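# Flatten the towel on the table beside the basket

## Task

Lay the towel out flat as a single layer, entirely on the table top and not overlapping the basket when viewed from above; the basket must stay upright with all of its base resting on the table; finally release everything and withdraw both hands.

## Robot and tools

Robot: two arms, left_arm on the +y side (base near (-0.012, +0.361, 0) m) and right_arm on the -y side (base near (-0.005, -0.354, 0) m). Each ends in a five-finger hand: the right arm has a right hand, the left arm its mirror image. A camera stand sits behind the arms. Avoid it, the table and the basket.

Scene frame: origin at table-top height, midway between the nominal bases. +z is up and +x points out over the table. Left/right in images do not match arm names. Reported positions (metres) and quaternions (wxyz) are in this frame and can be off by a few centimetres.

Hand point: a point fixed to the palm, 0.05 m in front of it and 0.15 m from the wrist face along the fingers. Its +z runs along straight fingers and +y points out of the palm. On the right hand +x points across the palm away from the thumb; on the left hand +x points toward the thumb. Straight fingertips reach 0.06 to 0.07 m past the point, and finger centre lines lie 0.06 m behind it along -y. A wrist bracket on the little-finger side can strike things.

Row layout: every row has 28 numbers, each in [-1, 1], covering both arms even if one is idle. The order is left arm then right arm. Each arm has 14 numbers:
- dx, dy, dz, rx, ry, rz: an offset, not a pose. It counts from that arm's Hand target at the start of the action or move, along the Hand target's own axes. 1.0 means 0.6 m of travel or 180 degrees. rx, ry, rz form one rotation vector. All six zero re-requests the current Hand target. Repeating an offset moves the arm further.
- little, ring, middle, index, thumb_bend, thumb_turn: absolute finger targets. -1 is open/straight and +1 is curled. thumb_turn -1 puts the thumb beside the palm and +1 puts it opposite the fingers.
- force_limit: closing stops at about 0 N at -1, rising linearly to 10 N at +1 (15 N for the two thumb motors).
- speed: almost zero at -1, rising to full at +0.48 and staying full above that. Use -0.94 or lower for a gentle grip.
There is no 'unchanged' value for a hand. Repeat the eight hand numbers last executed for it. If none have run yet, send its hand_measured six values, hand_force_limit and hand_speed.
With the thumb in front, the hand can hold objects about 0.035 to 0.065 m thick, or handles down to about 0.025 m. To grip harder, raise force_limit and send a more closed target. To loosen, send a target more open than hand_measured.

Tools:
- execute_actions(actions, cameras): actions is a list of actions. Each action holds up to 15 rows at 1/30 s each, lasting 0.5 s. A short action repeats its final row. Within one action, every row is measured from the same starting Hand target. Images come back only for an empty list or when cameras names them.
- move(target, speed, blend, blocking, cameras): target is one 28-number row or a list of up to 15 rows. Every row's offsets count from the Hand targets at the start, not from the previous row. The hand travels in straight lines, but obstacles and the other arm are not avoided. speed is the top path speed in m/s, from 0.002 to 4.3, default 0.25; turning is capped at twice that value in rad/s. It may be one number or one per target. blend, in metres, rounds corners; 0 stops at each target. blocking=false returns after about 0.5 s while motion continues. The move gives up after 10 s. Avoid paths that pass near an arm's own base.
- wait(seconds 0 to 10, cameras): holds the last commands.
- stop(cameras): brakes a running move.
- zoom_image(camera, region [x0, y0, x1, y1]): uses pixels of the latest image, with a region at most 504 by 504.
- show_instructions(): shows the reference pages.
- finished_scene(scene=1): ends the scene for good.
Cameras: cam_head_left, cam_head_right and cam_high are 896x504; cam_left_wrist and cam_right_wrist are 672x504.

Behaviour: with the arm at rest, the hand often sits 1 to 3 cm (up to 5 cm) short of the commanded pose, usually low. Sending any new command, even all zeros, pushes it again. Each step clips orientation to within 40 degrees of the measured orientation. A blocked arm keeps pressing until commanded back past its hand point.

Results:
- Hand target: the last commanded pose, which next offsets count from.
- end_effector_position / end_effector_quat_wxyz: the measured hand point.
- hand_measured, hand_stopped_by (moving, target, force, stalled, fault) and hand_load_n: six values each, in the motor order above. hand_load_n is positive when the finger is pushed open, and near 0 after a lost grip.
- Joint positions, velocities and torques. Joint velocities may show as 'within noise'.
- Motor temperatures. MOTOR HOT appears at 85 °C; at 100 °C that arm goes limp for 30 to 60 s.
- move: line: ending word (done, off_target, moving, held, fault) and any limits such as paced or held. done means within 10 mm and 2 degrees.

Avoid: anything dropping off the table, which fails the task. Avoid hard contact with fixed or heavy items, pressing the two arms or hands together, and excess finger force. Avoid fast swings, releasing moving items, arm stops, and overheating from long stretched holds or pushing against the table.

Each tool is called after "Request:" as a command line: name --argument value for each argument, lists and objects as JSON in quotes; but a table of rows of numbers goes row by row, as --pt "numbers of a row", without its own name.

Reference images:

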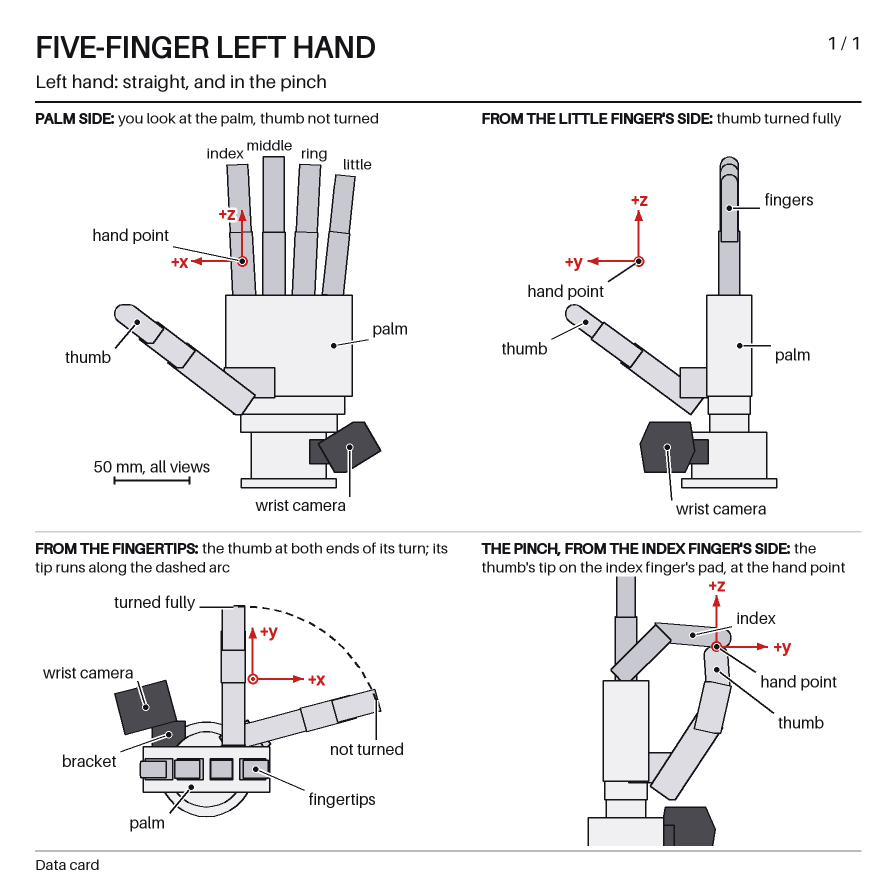

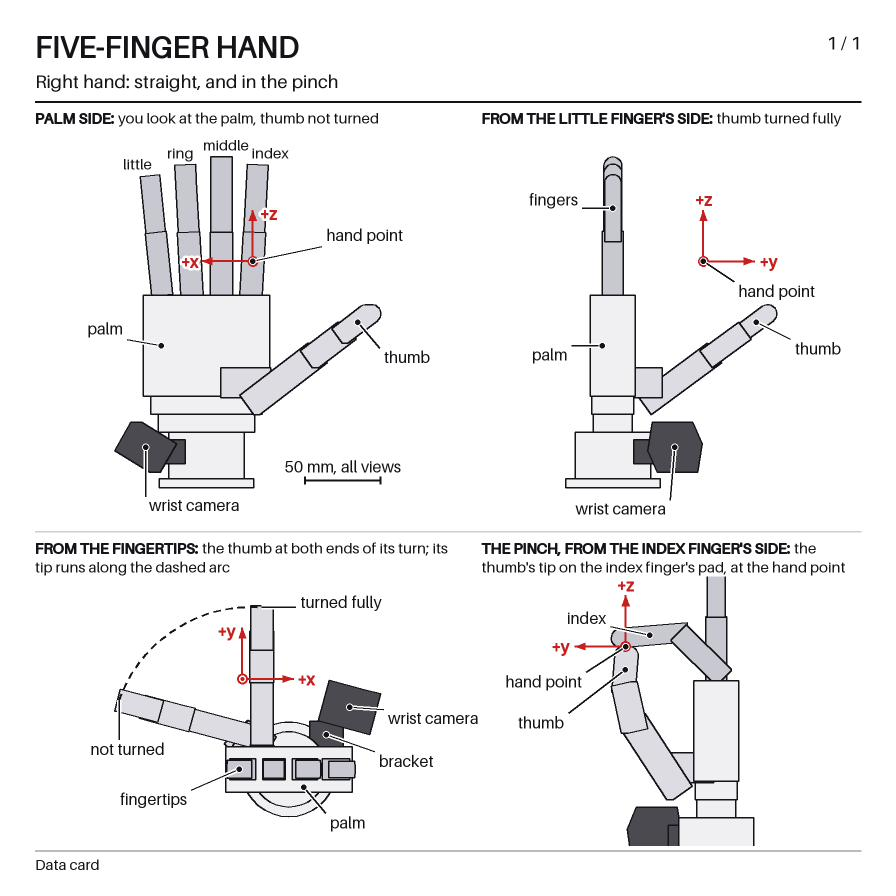

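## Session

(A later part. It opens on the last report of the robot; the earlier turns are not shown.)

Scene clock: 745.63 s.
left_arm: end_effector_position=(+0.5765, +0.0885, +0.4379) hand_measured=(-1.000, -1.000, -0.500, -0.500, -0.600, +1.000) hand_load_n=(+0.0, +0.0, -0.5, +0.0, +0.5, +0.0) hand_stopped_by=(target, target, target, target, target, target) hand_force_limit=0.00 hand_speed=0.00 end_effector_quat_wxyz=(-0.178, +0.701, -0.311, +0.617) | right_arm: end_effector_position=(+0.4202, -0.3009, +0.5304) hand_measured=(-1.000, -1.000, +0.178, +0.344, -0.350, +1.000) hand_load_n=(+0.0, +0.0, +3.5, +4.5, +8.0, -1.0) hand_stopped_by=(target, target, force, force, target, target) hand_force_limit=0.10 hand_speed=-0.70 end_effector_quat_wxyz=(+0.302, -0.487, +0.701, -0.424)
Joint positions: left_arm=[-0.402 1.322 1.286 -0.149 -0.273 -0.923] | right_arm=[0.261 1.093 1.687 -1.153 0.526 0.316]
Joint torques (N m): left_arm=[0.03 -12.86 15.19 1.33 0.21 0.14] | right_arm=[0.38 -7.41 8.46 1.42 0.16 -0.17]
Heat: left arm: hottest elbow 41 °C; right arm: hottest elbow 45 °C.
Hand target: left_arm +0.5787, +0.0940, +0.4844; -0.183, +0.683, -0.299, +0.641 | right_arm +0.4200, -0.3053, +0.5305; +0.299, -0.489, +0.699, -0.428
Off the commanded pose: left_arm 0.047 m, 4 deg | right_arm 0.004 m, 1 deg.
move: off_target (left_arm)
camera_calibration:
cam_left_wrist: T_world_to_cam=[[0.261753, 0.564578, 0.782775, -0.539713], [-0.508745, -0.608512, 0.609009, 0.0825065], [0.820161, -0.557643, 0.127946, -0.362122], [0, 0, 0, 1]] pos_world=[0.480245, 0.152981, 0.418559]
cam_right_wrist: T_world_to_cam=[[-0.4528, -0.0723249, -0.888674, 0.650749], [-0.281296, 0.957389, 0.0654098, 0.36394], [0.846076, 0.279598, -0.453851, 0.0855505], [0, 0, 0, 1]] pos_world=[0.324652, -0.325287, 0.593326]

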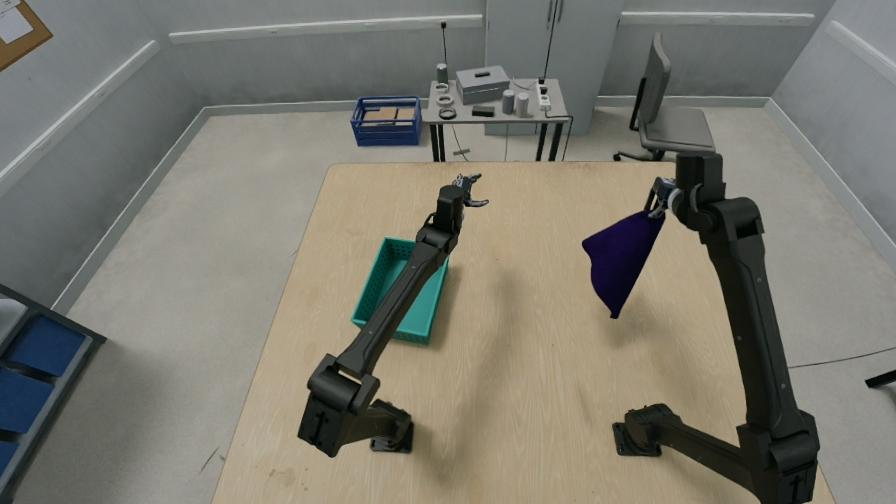

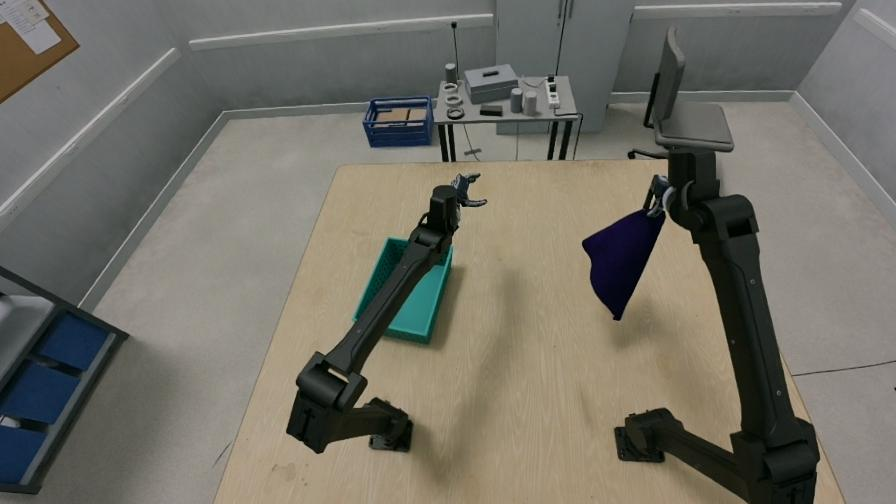

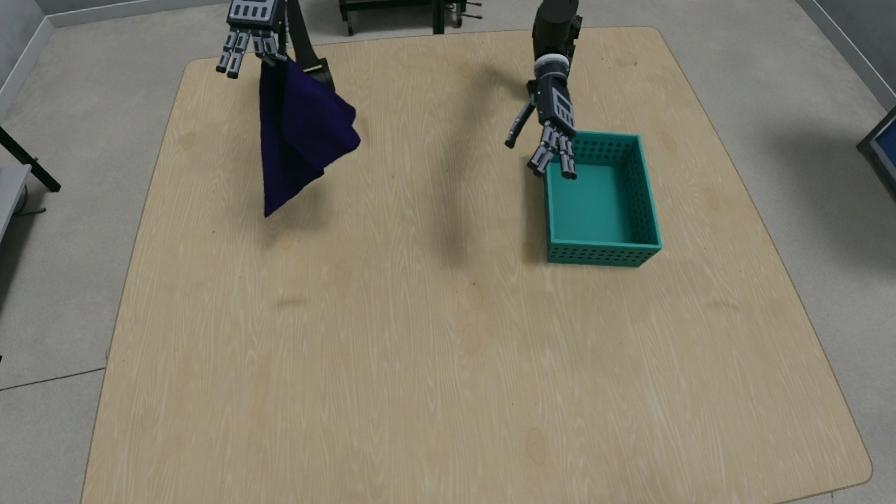

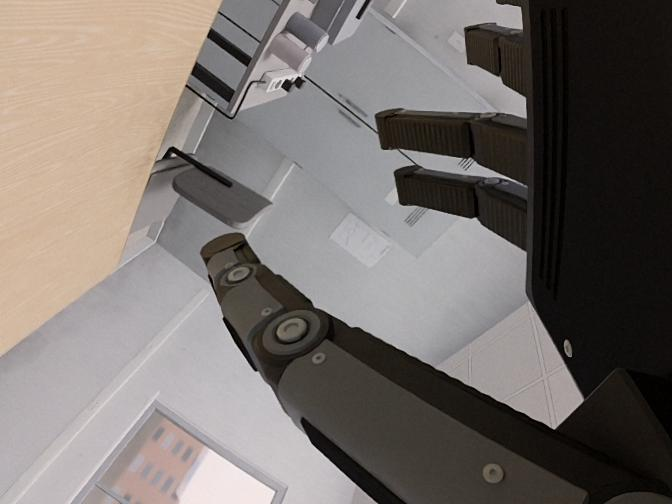

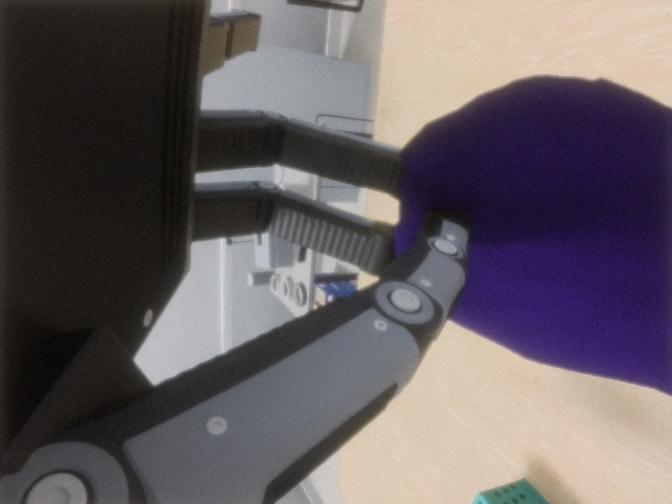

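Request:
move --pt "0 0 0 0 0 0 -1 -1 -0.5 -0.5 -0.6 1 0 0 0.0878 0.0652 0.1291 0 0 0 -1 -1 0.5 0.5 -0.35 1 0.1 -0.7" --pt "0 0 0 0 0 0 -1 -1 -0.5 -0.5 -0.6 1 0 0 -0.0367 0.1013 0.1863 0 0 0 -1 -1 0.5 0.5 -0.35 1 0.1 -0.7" --pt "0 0 0 0 0 0 -1 -1 -0.5 -0.5 -0.6 1 0 0 -0.2327 0.1678 0.397 0 0 0 -1 -1 0.5 0.5 -0.35 1 0.1 -0.7" --pt "0 0 0 0 0 0 -1 -1 -0.5 -0.5 -0.6 1 0 0 -0.3285 0.2743 0.5437 0 0 0 -1 -1 0.5 0.5 -0.35 1 0.1 -0.7" --speed 0.15 --blend '[0.02,0.02,0.02,0]' --cameras '["all"]'

Request:
zoom_image --camera "cam_high" --region '[300, 80, 520, 300]'

Request:
zoom_image --camera "cam_head_left" --region '[480, 160, 700, 380]'

Scene clock: 773.27 s.
left_arm: end_effector_position=(+0.5765, +0.0885, +0.4379) hand_measured=(-1.000, -1.000, -0.500, -0.500, -0.600, +1.000) hand_load_n=(+0.0, +0.0, +0.0, +0.0, +0.0, +0.0) hand_stopped_by=(target, target, target, target, target, target) hand_force_limit=0.00 hand_speed=0.00 end_effector_quat_wxyz=(-0.178, +0.701, -0.311, +0.617) | right_arm: end_effector_position=(+0.6686, -0.2071, +0.2120) hand_measured=(-1.000, -1.000, +0.178, +0.344, -0.350, +1.000) hand_load_n=(+0.0, +0.0, +3.5, +4.5, +8.0, -0.5) hand_stopped_by=(target, target, force, force, target, target) hand_force_limit=0.10 hand_speed=-0.70 end_effector_quat_wxyz=(+0.270, -0.507, +0.701, -0.422)
Joint positions: left_arm=[-0.402 1.322 1.286 -0.149 -0.273 -0.923] | right_arm=[0.316 1.684 1.439 -0.392 0.582 0.329]
Joint torques (N m): left_arm=[0.03 -12.92 15.19 1.29 0.21 0.14] | right_arm=[1.85 -15.03 14.09 1.99 0.48 0.04]
Heat: left arm: hottest elbow 42 °C; right arm: hottest elbow 41 °C.
Hand target: left_arm +0.5787, +0.0940, +0.4844; -0.183, +0.683, -0.299, +0.641 | right_arm +0.6897, -0.1943, +0.2353; +0.299, -0.489, +0.699, -0.428
Off the commanded pose: left_arm 0.047 m, 4 deg | right_arm 0.034 m, 4 deg.
move: off_target (left_arm, right_arm)
camera_calibration:
cam_left_wrist: T_world_to_cam=[[0.261753, 0.564578, 0.782775, -0.539713], [-0.508745, -0.608512, 0.609009, 0.0825065], [0.820161, -0.557643, 0.127946, -0.362122], [0, 0, 0, 1]] pos_world=[0.480245, 0.152981, 0.418559]
cam_right_wrist: T_world_to_cam=[[-0.507065, -0.109491, -0.854925, 0.508487], [-0.280611, 0.958829, 0.0436348, 0.369315], [0.814949, 0.262027, -0.516914, -0.264871], [0, 0, 0, 1]] pos_world=[0.577326, -0.229032, 0.281688]

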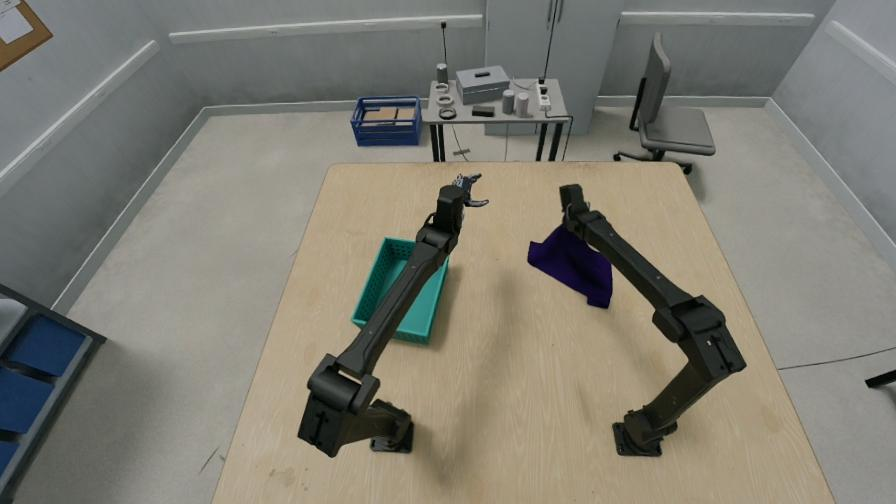

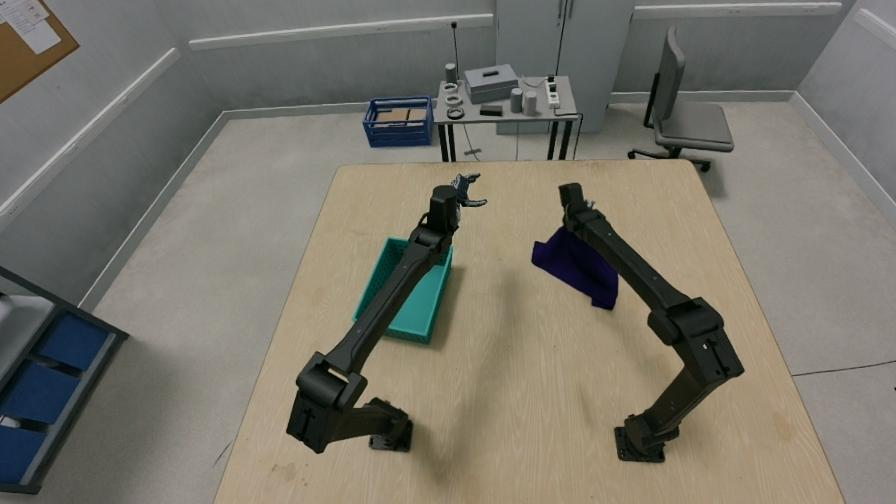

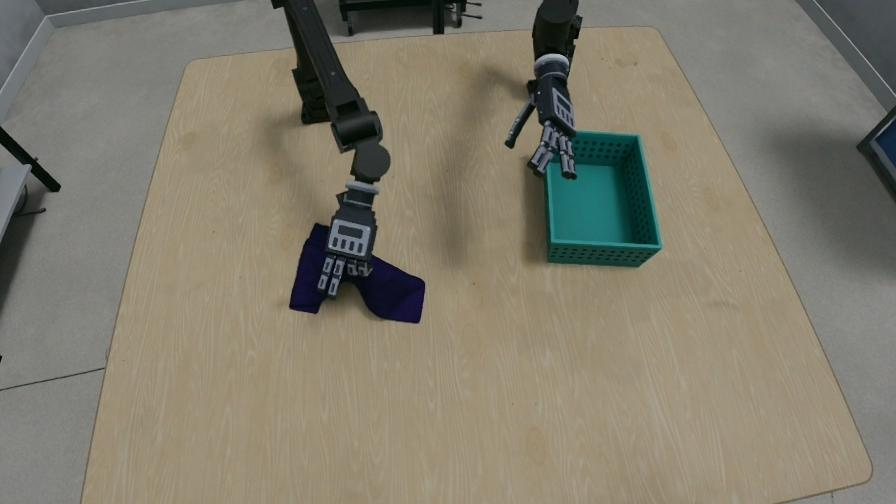

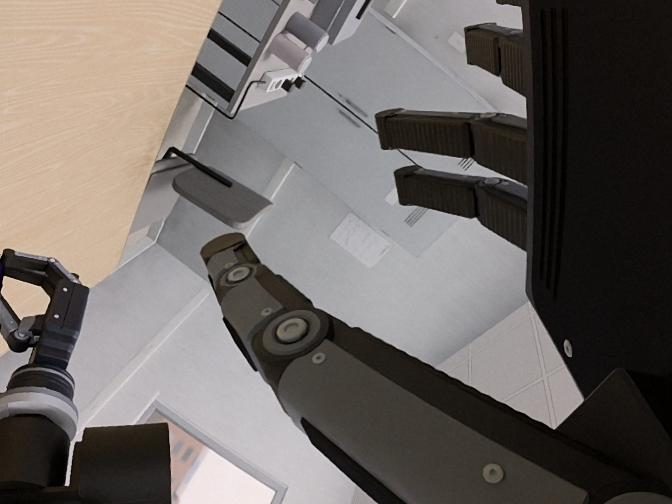

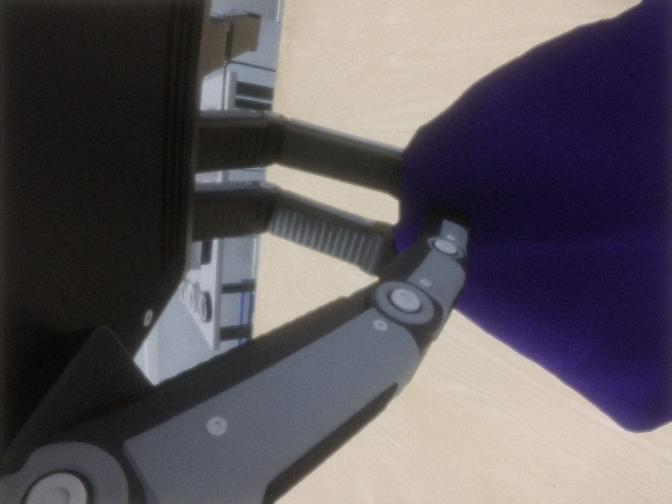

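Scaled by 2.291.

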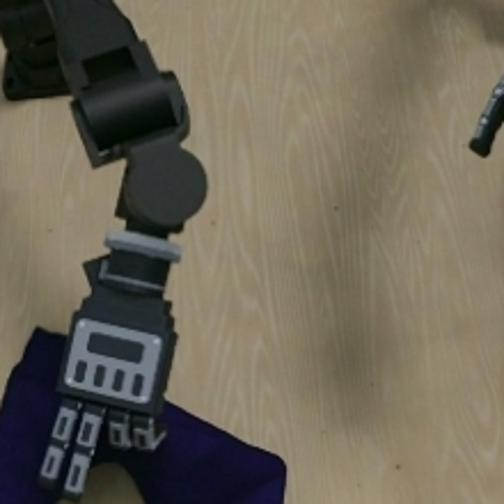

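Scaled by 2.291.

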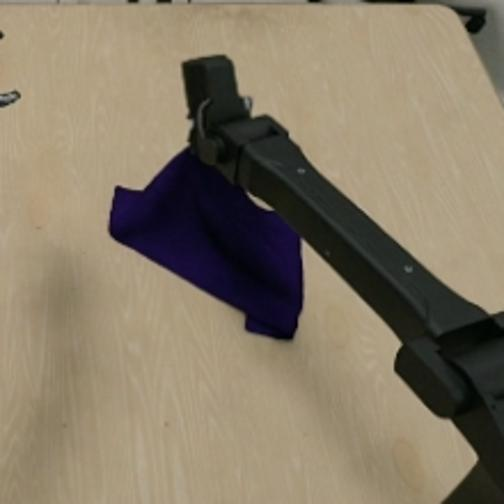

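Request:
zoom_image --camera "cam_high" --region '[270, 200, 450, 350]'

Request:
zoom_image --camera "cam_head_right" --region '[510, 200, 650, 330]'

Scaled by 2.800.

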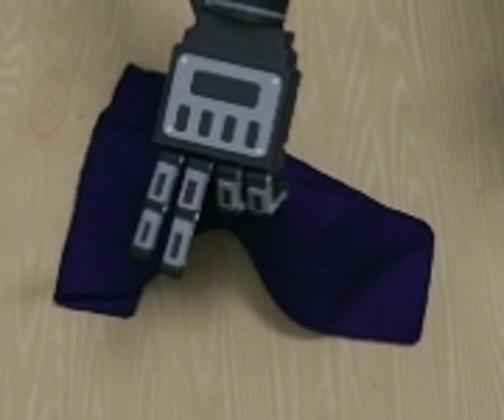

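Scaled by 3.600.

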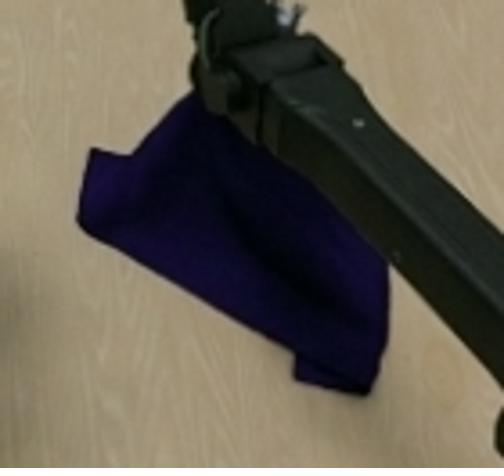

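Request:
move --pt "0 0 0 0 0 0 -1 -1 -0.5 -0.5 -0.6 1 0 0 -0.179 -0.126 0.064 0 0 0 -1 -1 0.5 0.5 -0.35 1 0.1 -0.7" --pt "0 0 0 0 0 0 -1 -1 -0.5 -0.5 -0.6 1 0 0 -0.179 0.0818 0.1702 0 0 0 -1 -1 0.5 0.5 -0.35 1 0.1 -0.7" --speed 0.15 --blend '[0.01,0]' --cameras '["cam_high", "cam_head_right", "cam_head_left"]'

Request:
zoom_image --camera "cam_high" --region '[270, 180, 470, 350]'

Request:
zoom_image --camera "cam_head_right" --region '[490, 180, 650, 330]'

Scene clock: 867.97 s.
left_arm: end_effector_position=(+0.5765, +0.0885, +0.4379) hand_measured=(-1.000, -1.000, -0.500, -0.500, -0.600, +1.000) hand_load_n=(+0.0, +0.0, +0.0, +0.0, +0.0, +0.0) hand_stopped_by=(target, target, target, target, target, target) hand_force_limit=0.00 hand_speed=0.00 end_effector_quat_wxyz=(-0.178, +0.701, -0.311, +0.617) | right_arm: end_effector_position=(+0.7874, -0.1243, +0.1603) hand_measured=(-1.000, -1.000, +0.178, +0.344, -0.350, +1.000) hand_load_n=(+0.0, +0.0, +3.5, +5.0, +8.0, -1.0) hand_stopped_by=(target, target, force, force, target, target) hand_force_limit=0.10 hand_speed=-0.70 end_effector_quat_wxyz=(+0.297, -0.491, +0.697, -0.430)
Joint positions: left_arm=[-0.402 1.322 1.286 -0.149 -0.273 -0.923] | right_arm=[0.377 2.06 1.826 -0.364 0.634 0.373]
Joint torques (N m): left_arm=[0.26 -12.86 15.16 1.35 0.21 0.15] | right_arm=[1.9 -19.6 9.7 2.02 0.41 0.09]
Heat: left arm: hottest elbow 45 °C; right arm: hottest elbow 43 °C.
Hand target: left_arm +0.5787, +0.0940, +0.4844; -0.183, +0.683, -0.299, +0.641 | right_arm +0.7910, -0.1168, +0.1450; +0.299, -0.489, +0.699, -0.428
Off the commanded pose: left_arm 0.047 m, 4 deg | right_arm 0.017 m, 0 deg.
move: off_target (left_arm, right_arm)
Images, in order (width x height): cam_head_left 896x504, cam_head_right 896x504, cam_high 896x504.

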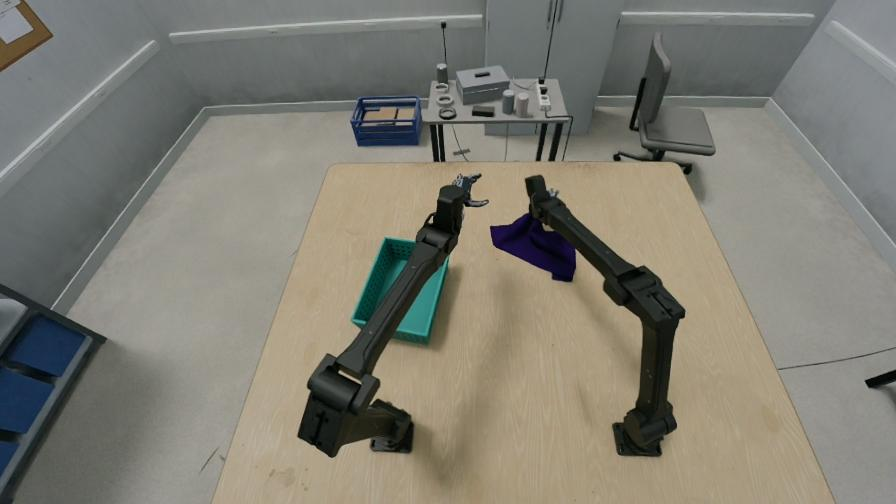

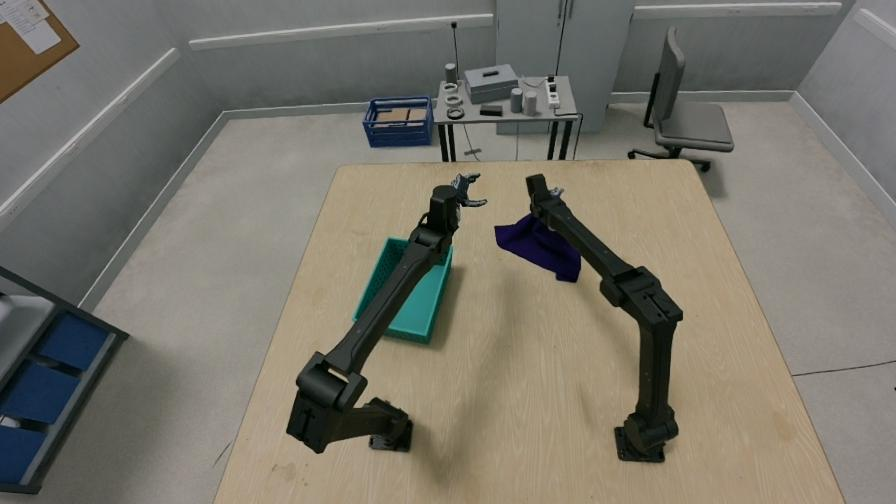

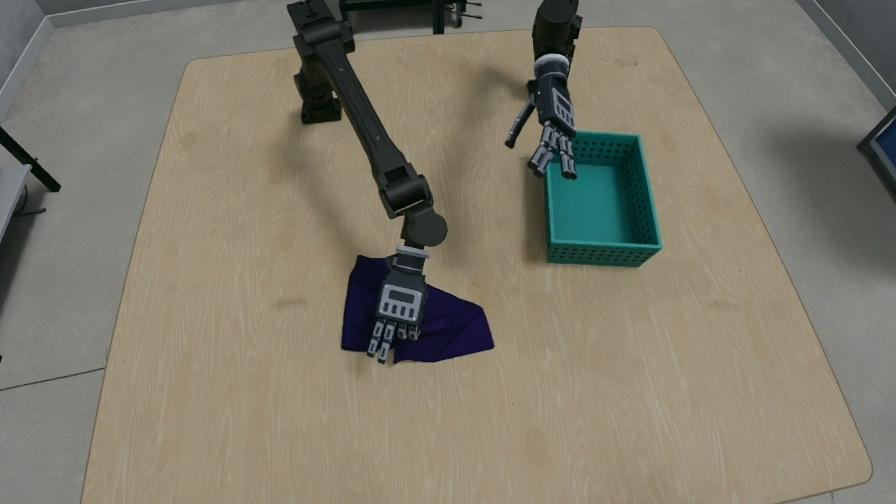

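Scaled by 2.520.

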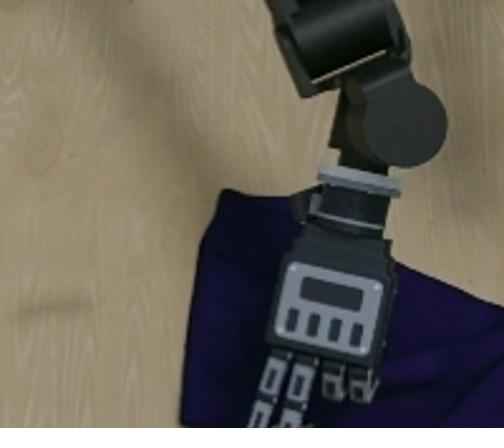

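Scaled by 3.150.

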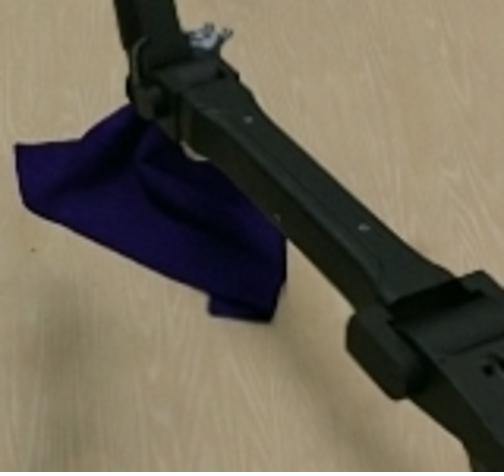

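Request:
zoom_image --camera "cam_high" --region '[330, 240, 510, 380]'

Scaled by 2.800.

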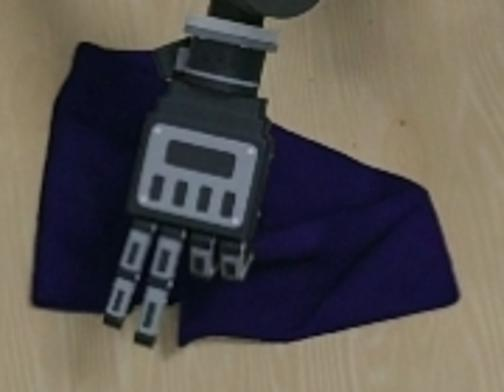

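Request:
move --pt "0 0 0 0 0 0 -1 -1 -0.5 -0.5 -0.6 1 0 0 0.182 -0.41 -0.316 0 0 0 -1 -1 0.5 0.5 -0.35 1 0.1 -0.7" --pt "0 0 0 0 0 0 -1 -1 -0.5 -0.5 -0.6 1 0 0 0.563 -0.371 -0.758 0 0 0 -1 -1 0.5 0.5 -0.35 1 0.1 -0.7" --speed 0.25 --blend '[0.05,0]' --cameras '["cam_high", "cam_head_right", "cam_head_left"]'

Request:
zoom_image --camera "cam_high" --region '[180, 20, 400, 240]'

Request:
zoom_image --camera "cam_head_left" --region '[520, 180, 740, 380]'

Scene clock: 967.23 s.
left_arm: end_effector_position=(+0.5765, +0.0885, +0.4379) hand_measured=(-1.000, -1.000, -0.500, -0.500, -0.600, +1.000) hand_load_n=(+0.0, +0.0, +0.0, +0.0, +0.0, +0.0) hand_stopped_by=(target, target, target, target, target, target) hand_force_limit=0.00 hand_speed=0.00 end_effector_quat_wxyz=(-0.178, +0.701, -0.311, +0.617) | right_arm: end_effector_position=(+0.3890, -0.3262, +0.5574) hand_measured=(-1.000, -1.000, +0.178, +0.344, -0.350, +1.000) hand_load_n=(+0.0, +0.0, +3.0, +5.0, +7.5, -1.0) hand_stopped_by=(target, target, force, force, target, target) hand_force_limit=0.10 hand_speed=-0.70 end_effector_quat_wxyz=(+0.311, -0.481, +0.699, -0.428)
Joint positions: left_arm=[-0.402 1.322 1.286 -0.149 -0.273 -0.923] | right_arm=[0.195 1.036 1.721 -1.2 0.47 0.276]
Joint torques (N m): left_arm=[0.15 -12.86 15.2 1.29 0.21 0.14] | right_arm=[0.44 -3.9 8.01 0.68 0.08 -0.26]
Heat: left arm: hottest elbow 46 °C; right arm: hottest elbow 38 °C.
Hand target: left_arm +0.5787, +0.0940, +0.4844; -0.183, +0.683, -0.299, +0.641 | right_arm +0.3902, -0.3299, +0.5508; +0.299, -0.489, +0.699, -0.428
Off the commanded pose: left_arm 0.047 m, 4 deg | right_arm 0.008 m, 2 deg.
move: off_target (left_arm)
Images, in order (width x height): cam_head_left 896x504, cam_head_right 896x504, cam_high 896x504.

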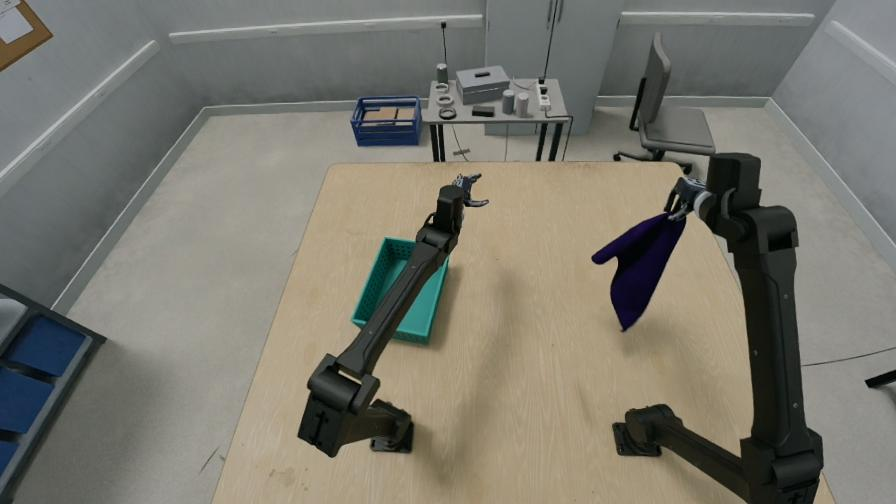

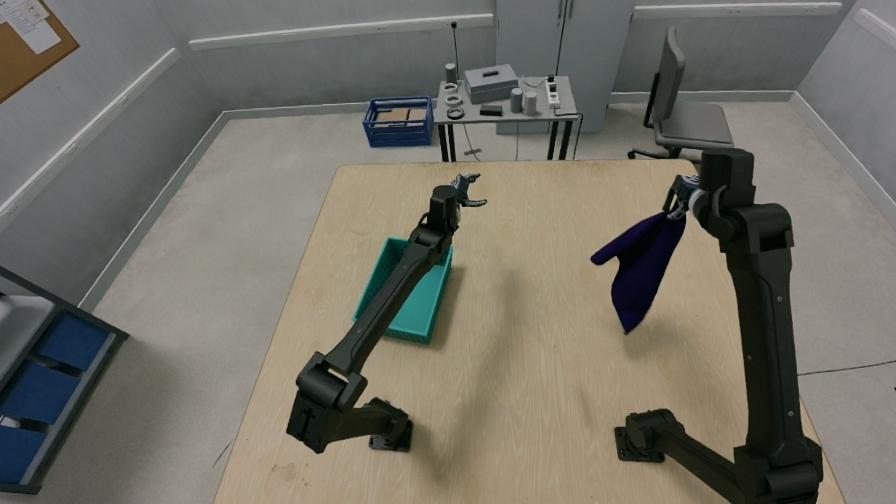

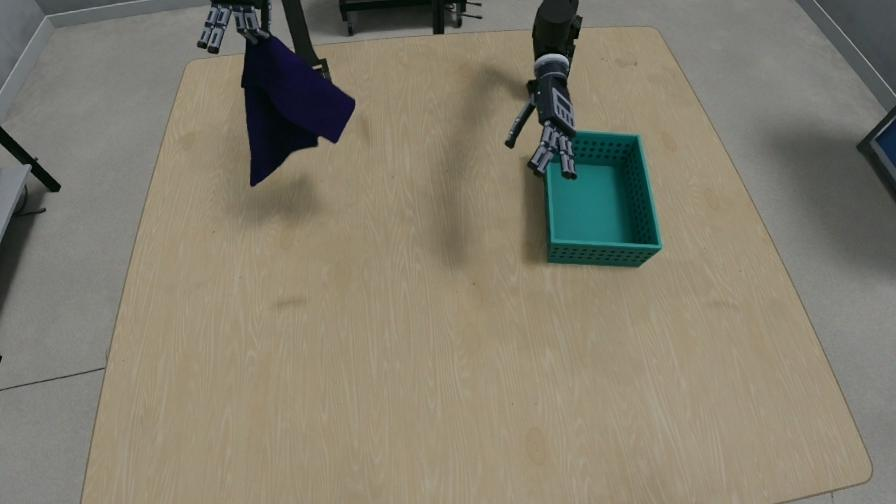

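Scaled by 2.291.

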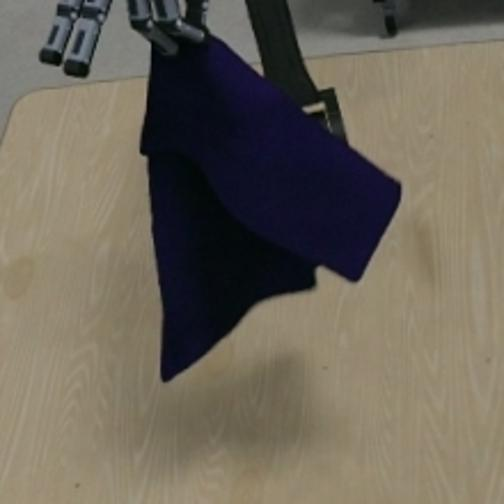

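Scaled by 2.291.

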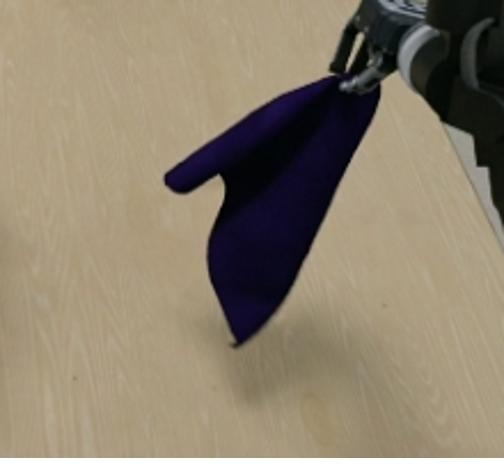

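Request:
move --pt "-0.064 -0.058 -0.112 0 0 0 -1 -1 -0.5 -0.5 -0.6 1 0 0 0 0.135 0.069 0 0 0 -1 -1 0.5 0.5 -0.35 1 0.1 -0.7" --pt "-0.1286 -0.116 -0.2236 0 0 0 -1 -1 -0.5 -0.5 -0.6 1 0 0 -0.124 0.171 0.126 0 0 0 -1 -1 0.5 0.5 -0.35 1 0.1 -0.7" --pt "-0.1286 -0.116 -0.2236 0 0 0 -1 -1 -0.5 -0.5 -0.6 1 0 0 -0.320 0.2375 0.3365 0 0 0 -1 -1 0.5 0.5 -0.35 1 0.1 -0.7" --pt "-0.1286 -0.116 -0.2236 0 0 0 -1 -1 -0.5 -0.5 -0.6 1 0 0 -0.416 0.344 0.483 0 0 0 -1 -1 0.5 0.5 -0.35 1 0.1 -0.7" --speed 0.15 --blend 0.02 --cameras '["cam_head_left","cam_high"]'

Scene clock: 992.47 s.
left_arm: end_effector_position=(+0.4603, +0.2093, +0.4779) hand_measured=(-1.000, -1.000, -0.500, -0.500, -0.600, +1.000) hand_load_n=(+0.0, +0.0, +0.0, +0.0, +0.0, +0.0) hand_stopped_by=(target, target, target, target, target, target) hand_force_limit=0.00 hand_speed=0.00 end_effector_quat_wxyz=(-0.176, +0.687, -0.298, +0.639) | right_arm: end_effector_position=(+0.6137, -0.1653, +0.2163) hand_measured=(-1.000, -1.000, +0.178, +0.344, -0.350, +1.000) hand_load_n=(+0.0, +0.0, +3.5, +5.0, +7.5, -1.0) hand_stopped_by=(target, target, force, force, target, target) hand_force_limit=0.10 hand_speed=-0.70 end_effector_quat_wxyz=(+0.273, -0.505, +0.699, -0.426)
Joint positions: left_arm=[-0.186 0.919 1.055 -0.258 -0.058 -0.899] | right_arm=[0.426 1.59 1.334 -0.417 0.673 0.407]
Joint torques (N m): left_arm=[0.09 -6.18 10.86 1.39 0.25 0.13] | right_arm=[2.02 -13.22 13.03 1.87 0.52 0.07]
Heat: left arm: hottest elbow 46 °C; right arm: hottest elbow 39 °C.
Hand target: left_arm +0.4587, +0.2141, +0.4845; -0.183, +0.683, -0.299, +0.641 | right_arm +0.6297, -0.1518, +0.2346; +0.299, -0.489, +0.699, -0.428
Off the commanded pose: left_arm 0.008 m, 1 deg | right_arm 0.028 m, 3 deg.
move: off_target (right_arm)
Images, in order (width x height): cam_head_left 896x504, cam_high 896x504.

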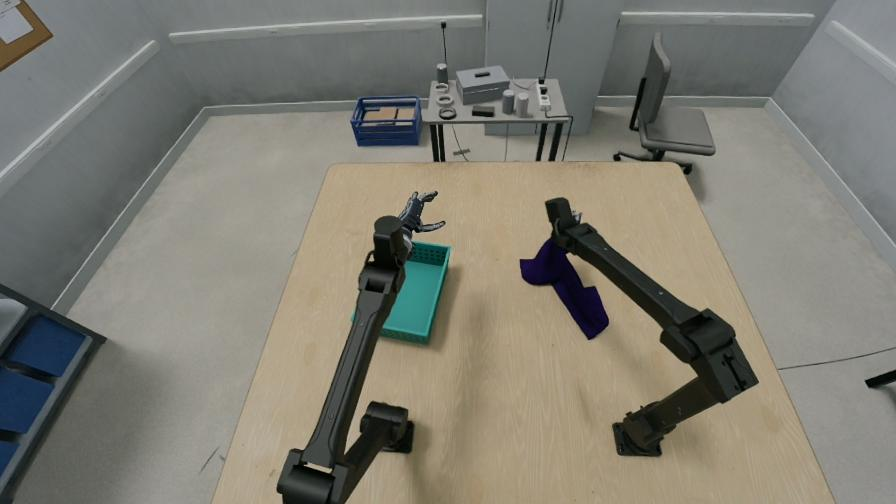

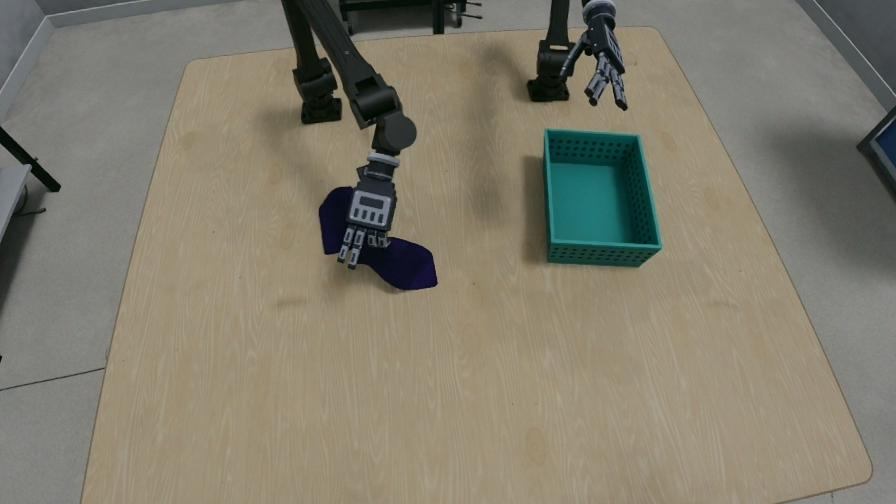

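Request:
zoom_image --camera "cam_high" --region '[290, 140, 490, 310]'

Request:
zoom_image --camera "cam_head_left" --region '[490, 180, 650, 350]'

Scaled by 2.520.

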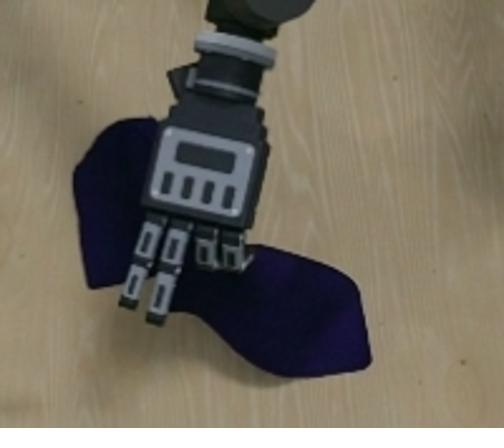

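Scaled by 2.965.

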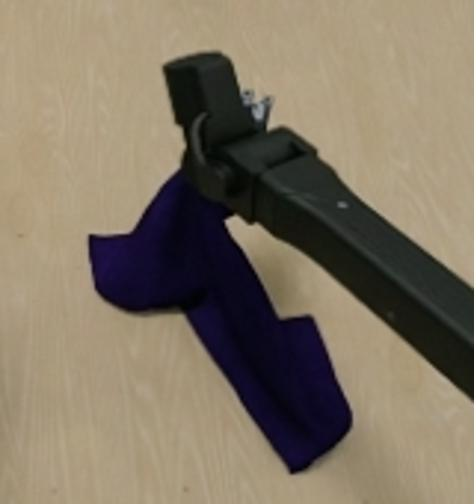

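Request:
zoom_image --camera "cam_head_left" --region '[550, 250, 630, 350]'

Request:
zoom_image --camera "cam_head_left" --region '[510, 220, 600, 300]'

Request:
zoom_image --camera "cam_high" --region '[305, 175, 395, 275]'

Scaled by 5.040.

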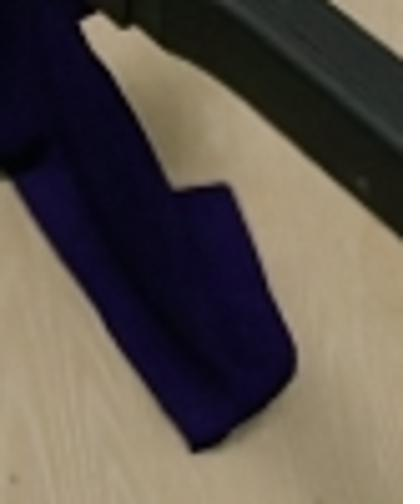

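Scaled by 5.600.

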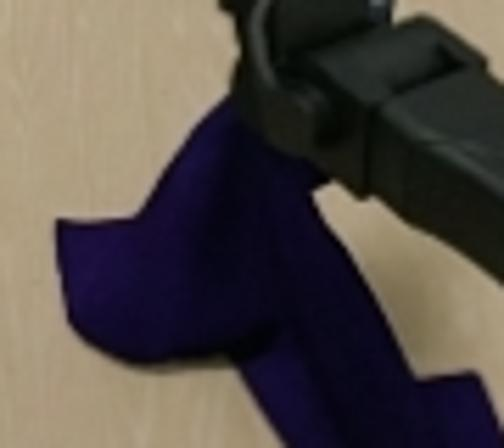

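Scaled by 5.040.

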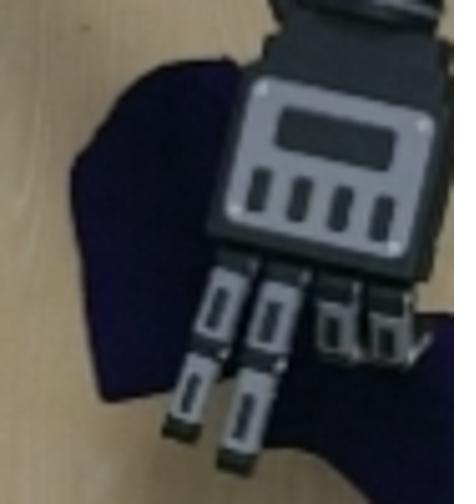

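Request:
wait --seconds 0.1 --cameras '["cam_head_right","cam_high","cam_left_wrist","cam_right_wrist"]'

Request:
zoom_image --camera "cam_high" --region '[345, 220, 445, 300]'

Scene clock: 1062.27 s.
left_arm: end_effector_position=(+0.4603, +0.2093, +0.4779) hand_measured=(-1.000, -1.000, -0.500, -0.500, -0.600, +1.000) hand_load_n=(+0.0, +0.0, +0.0, +0.0, +0.0, +0.0) hand_stopped_by=(target, target, target, target, target, target) hand_force_limit=0.00 hand_speed=0.00 end_effector_quat_wxyz=(-0.176, +0.687, -0.298, +0.639) | right_arm: end_effector_position=(+0.6137, -0.1653, +0.2163) hand_measured=(-1.000, -1.000, +0.178, +0.344, -0.350, +1.000) hand_load_n=(+0.0, +0.0, +3.5, +4.5, +7.5, -1.0) hand_stopped_by=(target, target, force, force, target, target) hand_force_limit=0.10 hand_speed=-0.70 end_effector_quat_wxyz=(+0.273, -0.505, +0.699, -0.426)
Joint positions: left_arm=[-0.186 0.919 1.055 -0.258 -0.058 -0.899] | right_arm=[0.426 1.59 1.334 -0.417 0.673 0.407]
Joint torques (N m): left_arm=[0.15 -6.07 10.82 1.37 0.26 0.13] | right_arm=[2.55 -13.33 13 1.73 0.47 0.09]
Motor temperatures (°C): left_arm=[22 29 43 23 24 24] | right_arm=[25 30 47 24 24 26]
Heat: left arm: hottest elbow 43 °C; right arm: hottest elbow 47 °C.
Hand target: left_arm +0.4587, +0.2141, +0.4845; -0.183, +0.683, -0.299, +0.641 | right_arm +0.6297, -0.1518, +0.2346; +0.299, -0.489, +0.699, -0.428
Off the commanded pose: left_arm 0.008 m, 1 deg | right_arm 0.028 m, 3 deg.
wait: 0.10 s; at rest from the start
camera_calibration:
cam_left_wrist: T_world_to_cam=[[0.221096, 0.584765, 0.780491, -0.593292], [-0.540185, -0.592888, 0.59723, 0.0893669], [0.811984, -0.553654, 0.184796, -0.228844], [0, 0, 0, 1]] pos_world=[0.365266, 0.273221, 0.451976]
cam_right_wrist: T_world_to_cam=[[-0.497537, -0.110572, -0.860367, 0.484106], [-0.280354, 0.95911, 0.0388617, 0.314476], [0.820889, 0.260542, -0.508192, -0.234732], [0, 0, 0, 1]] pos_world=[0.521714, -0.186931, 0.284999]
Images, in order (width x height): cam_head_right 896x504, cam_high 896x504, cam_left_wrist 672x504, cam_right_wrist 672x504.

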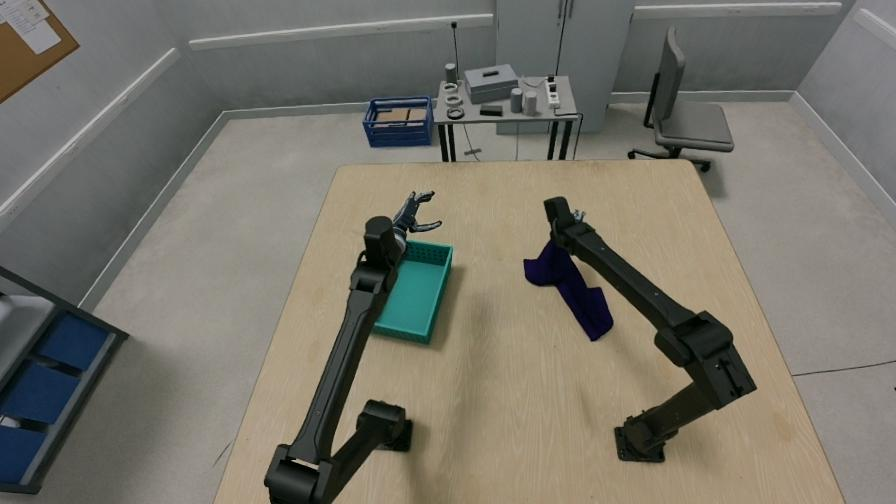

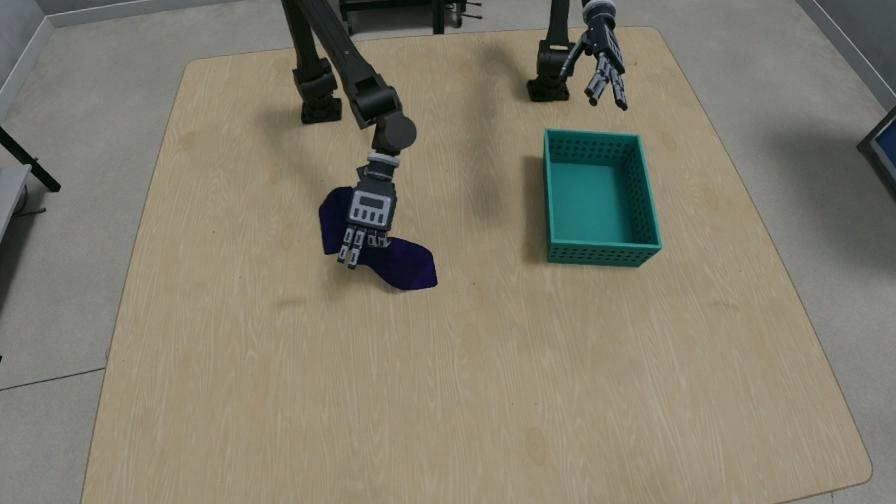

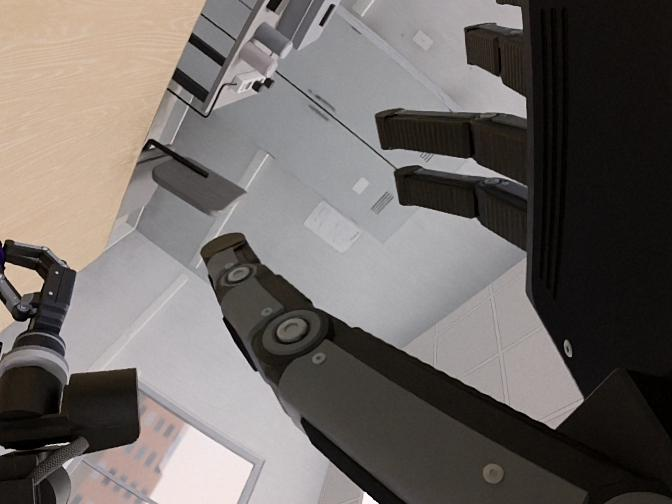

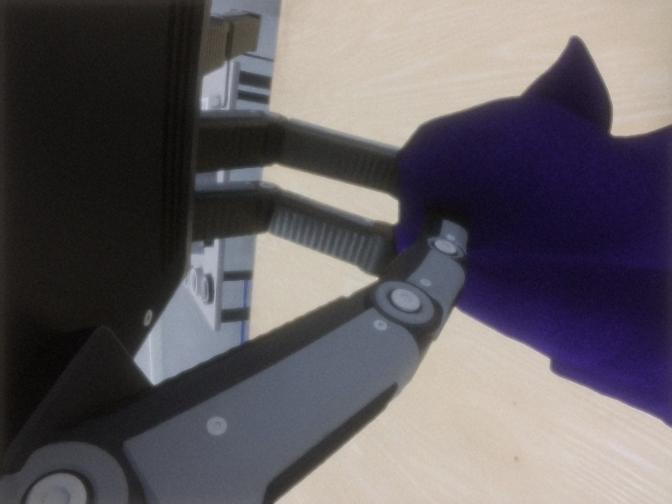

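Scaled by 5.040.

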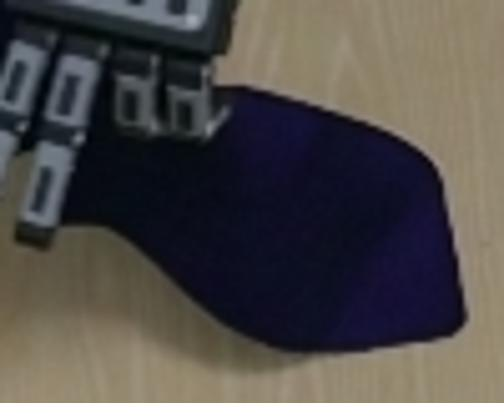

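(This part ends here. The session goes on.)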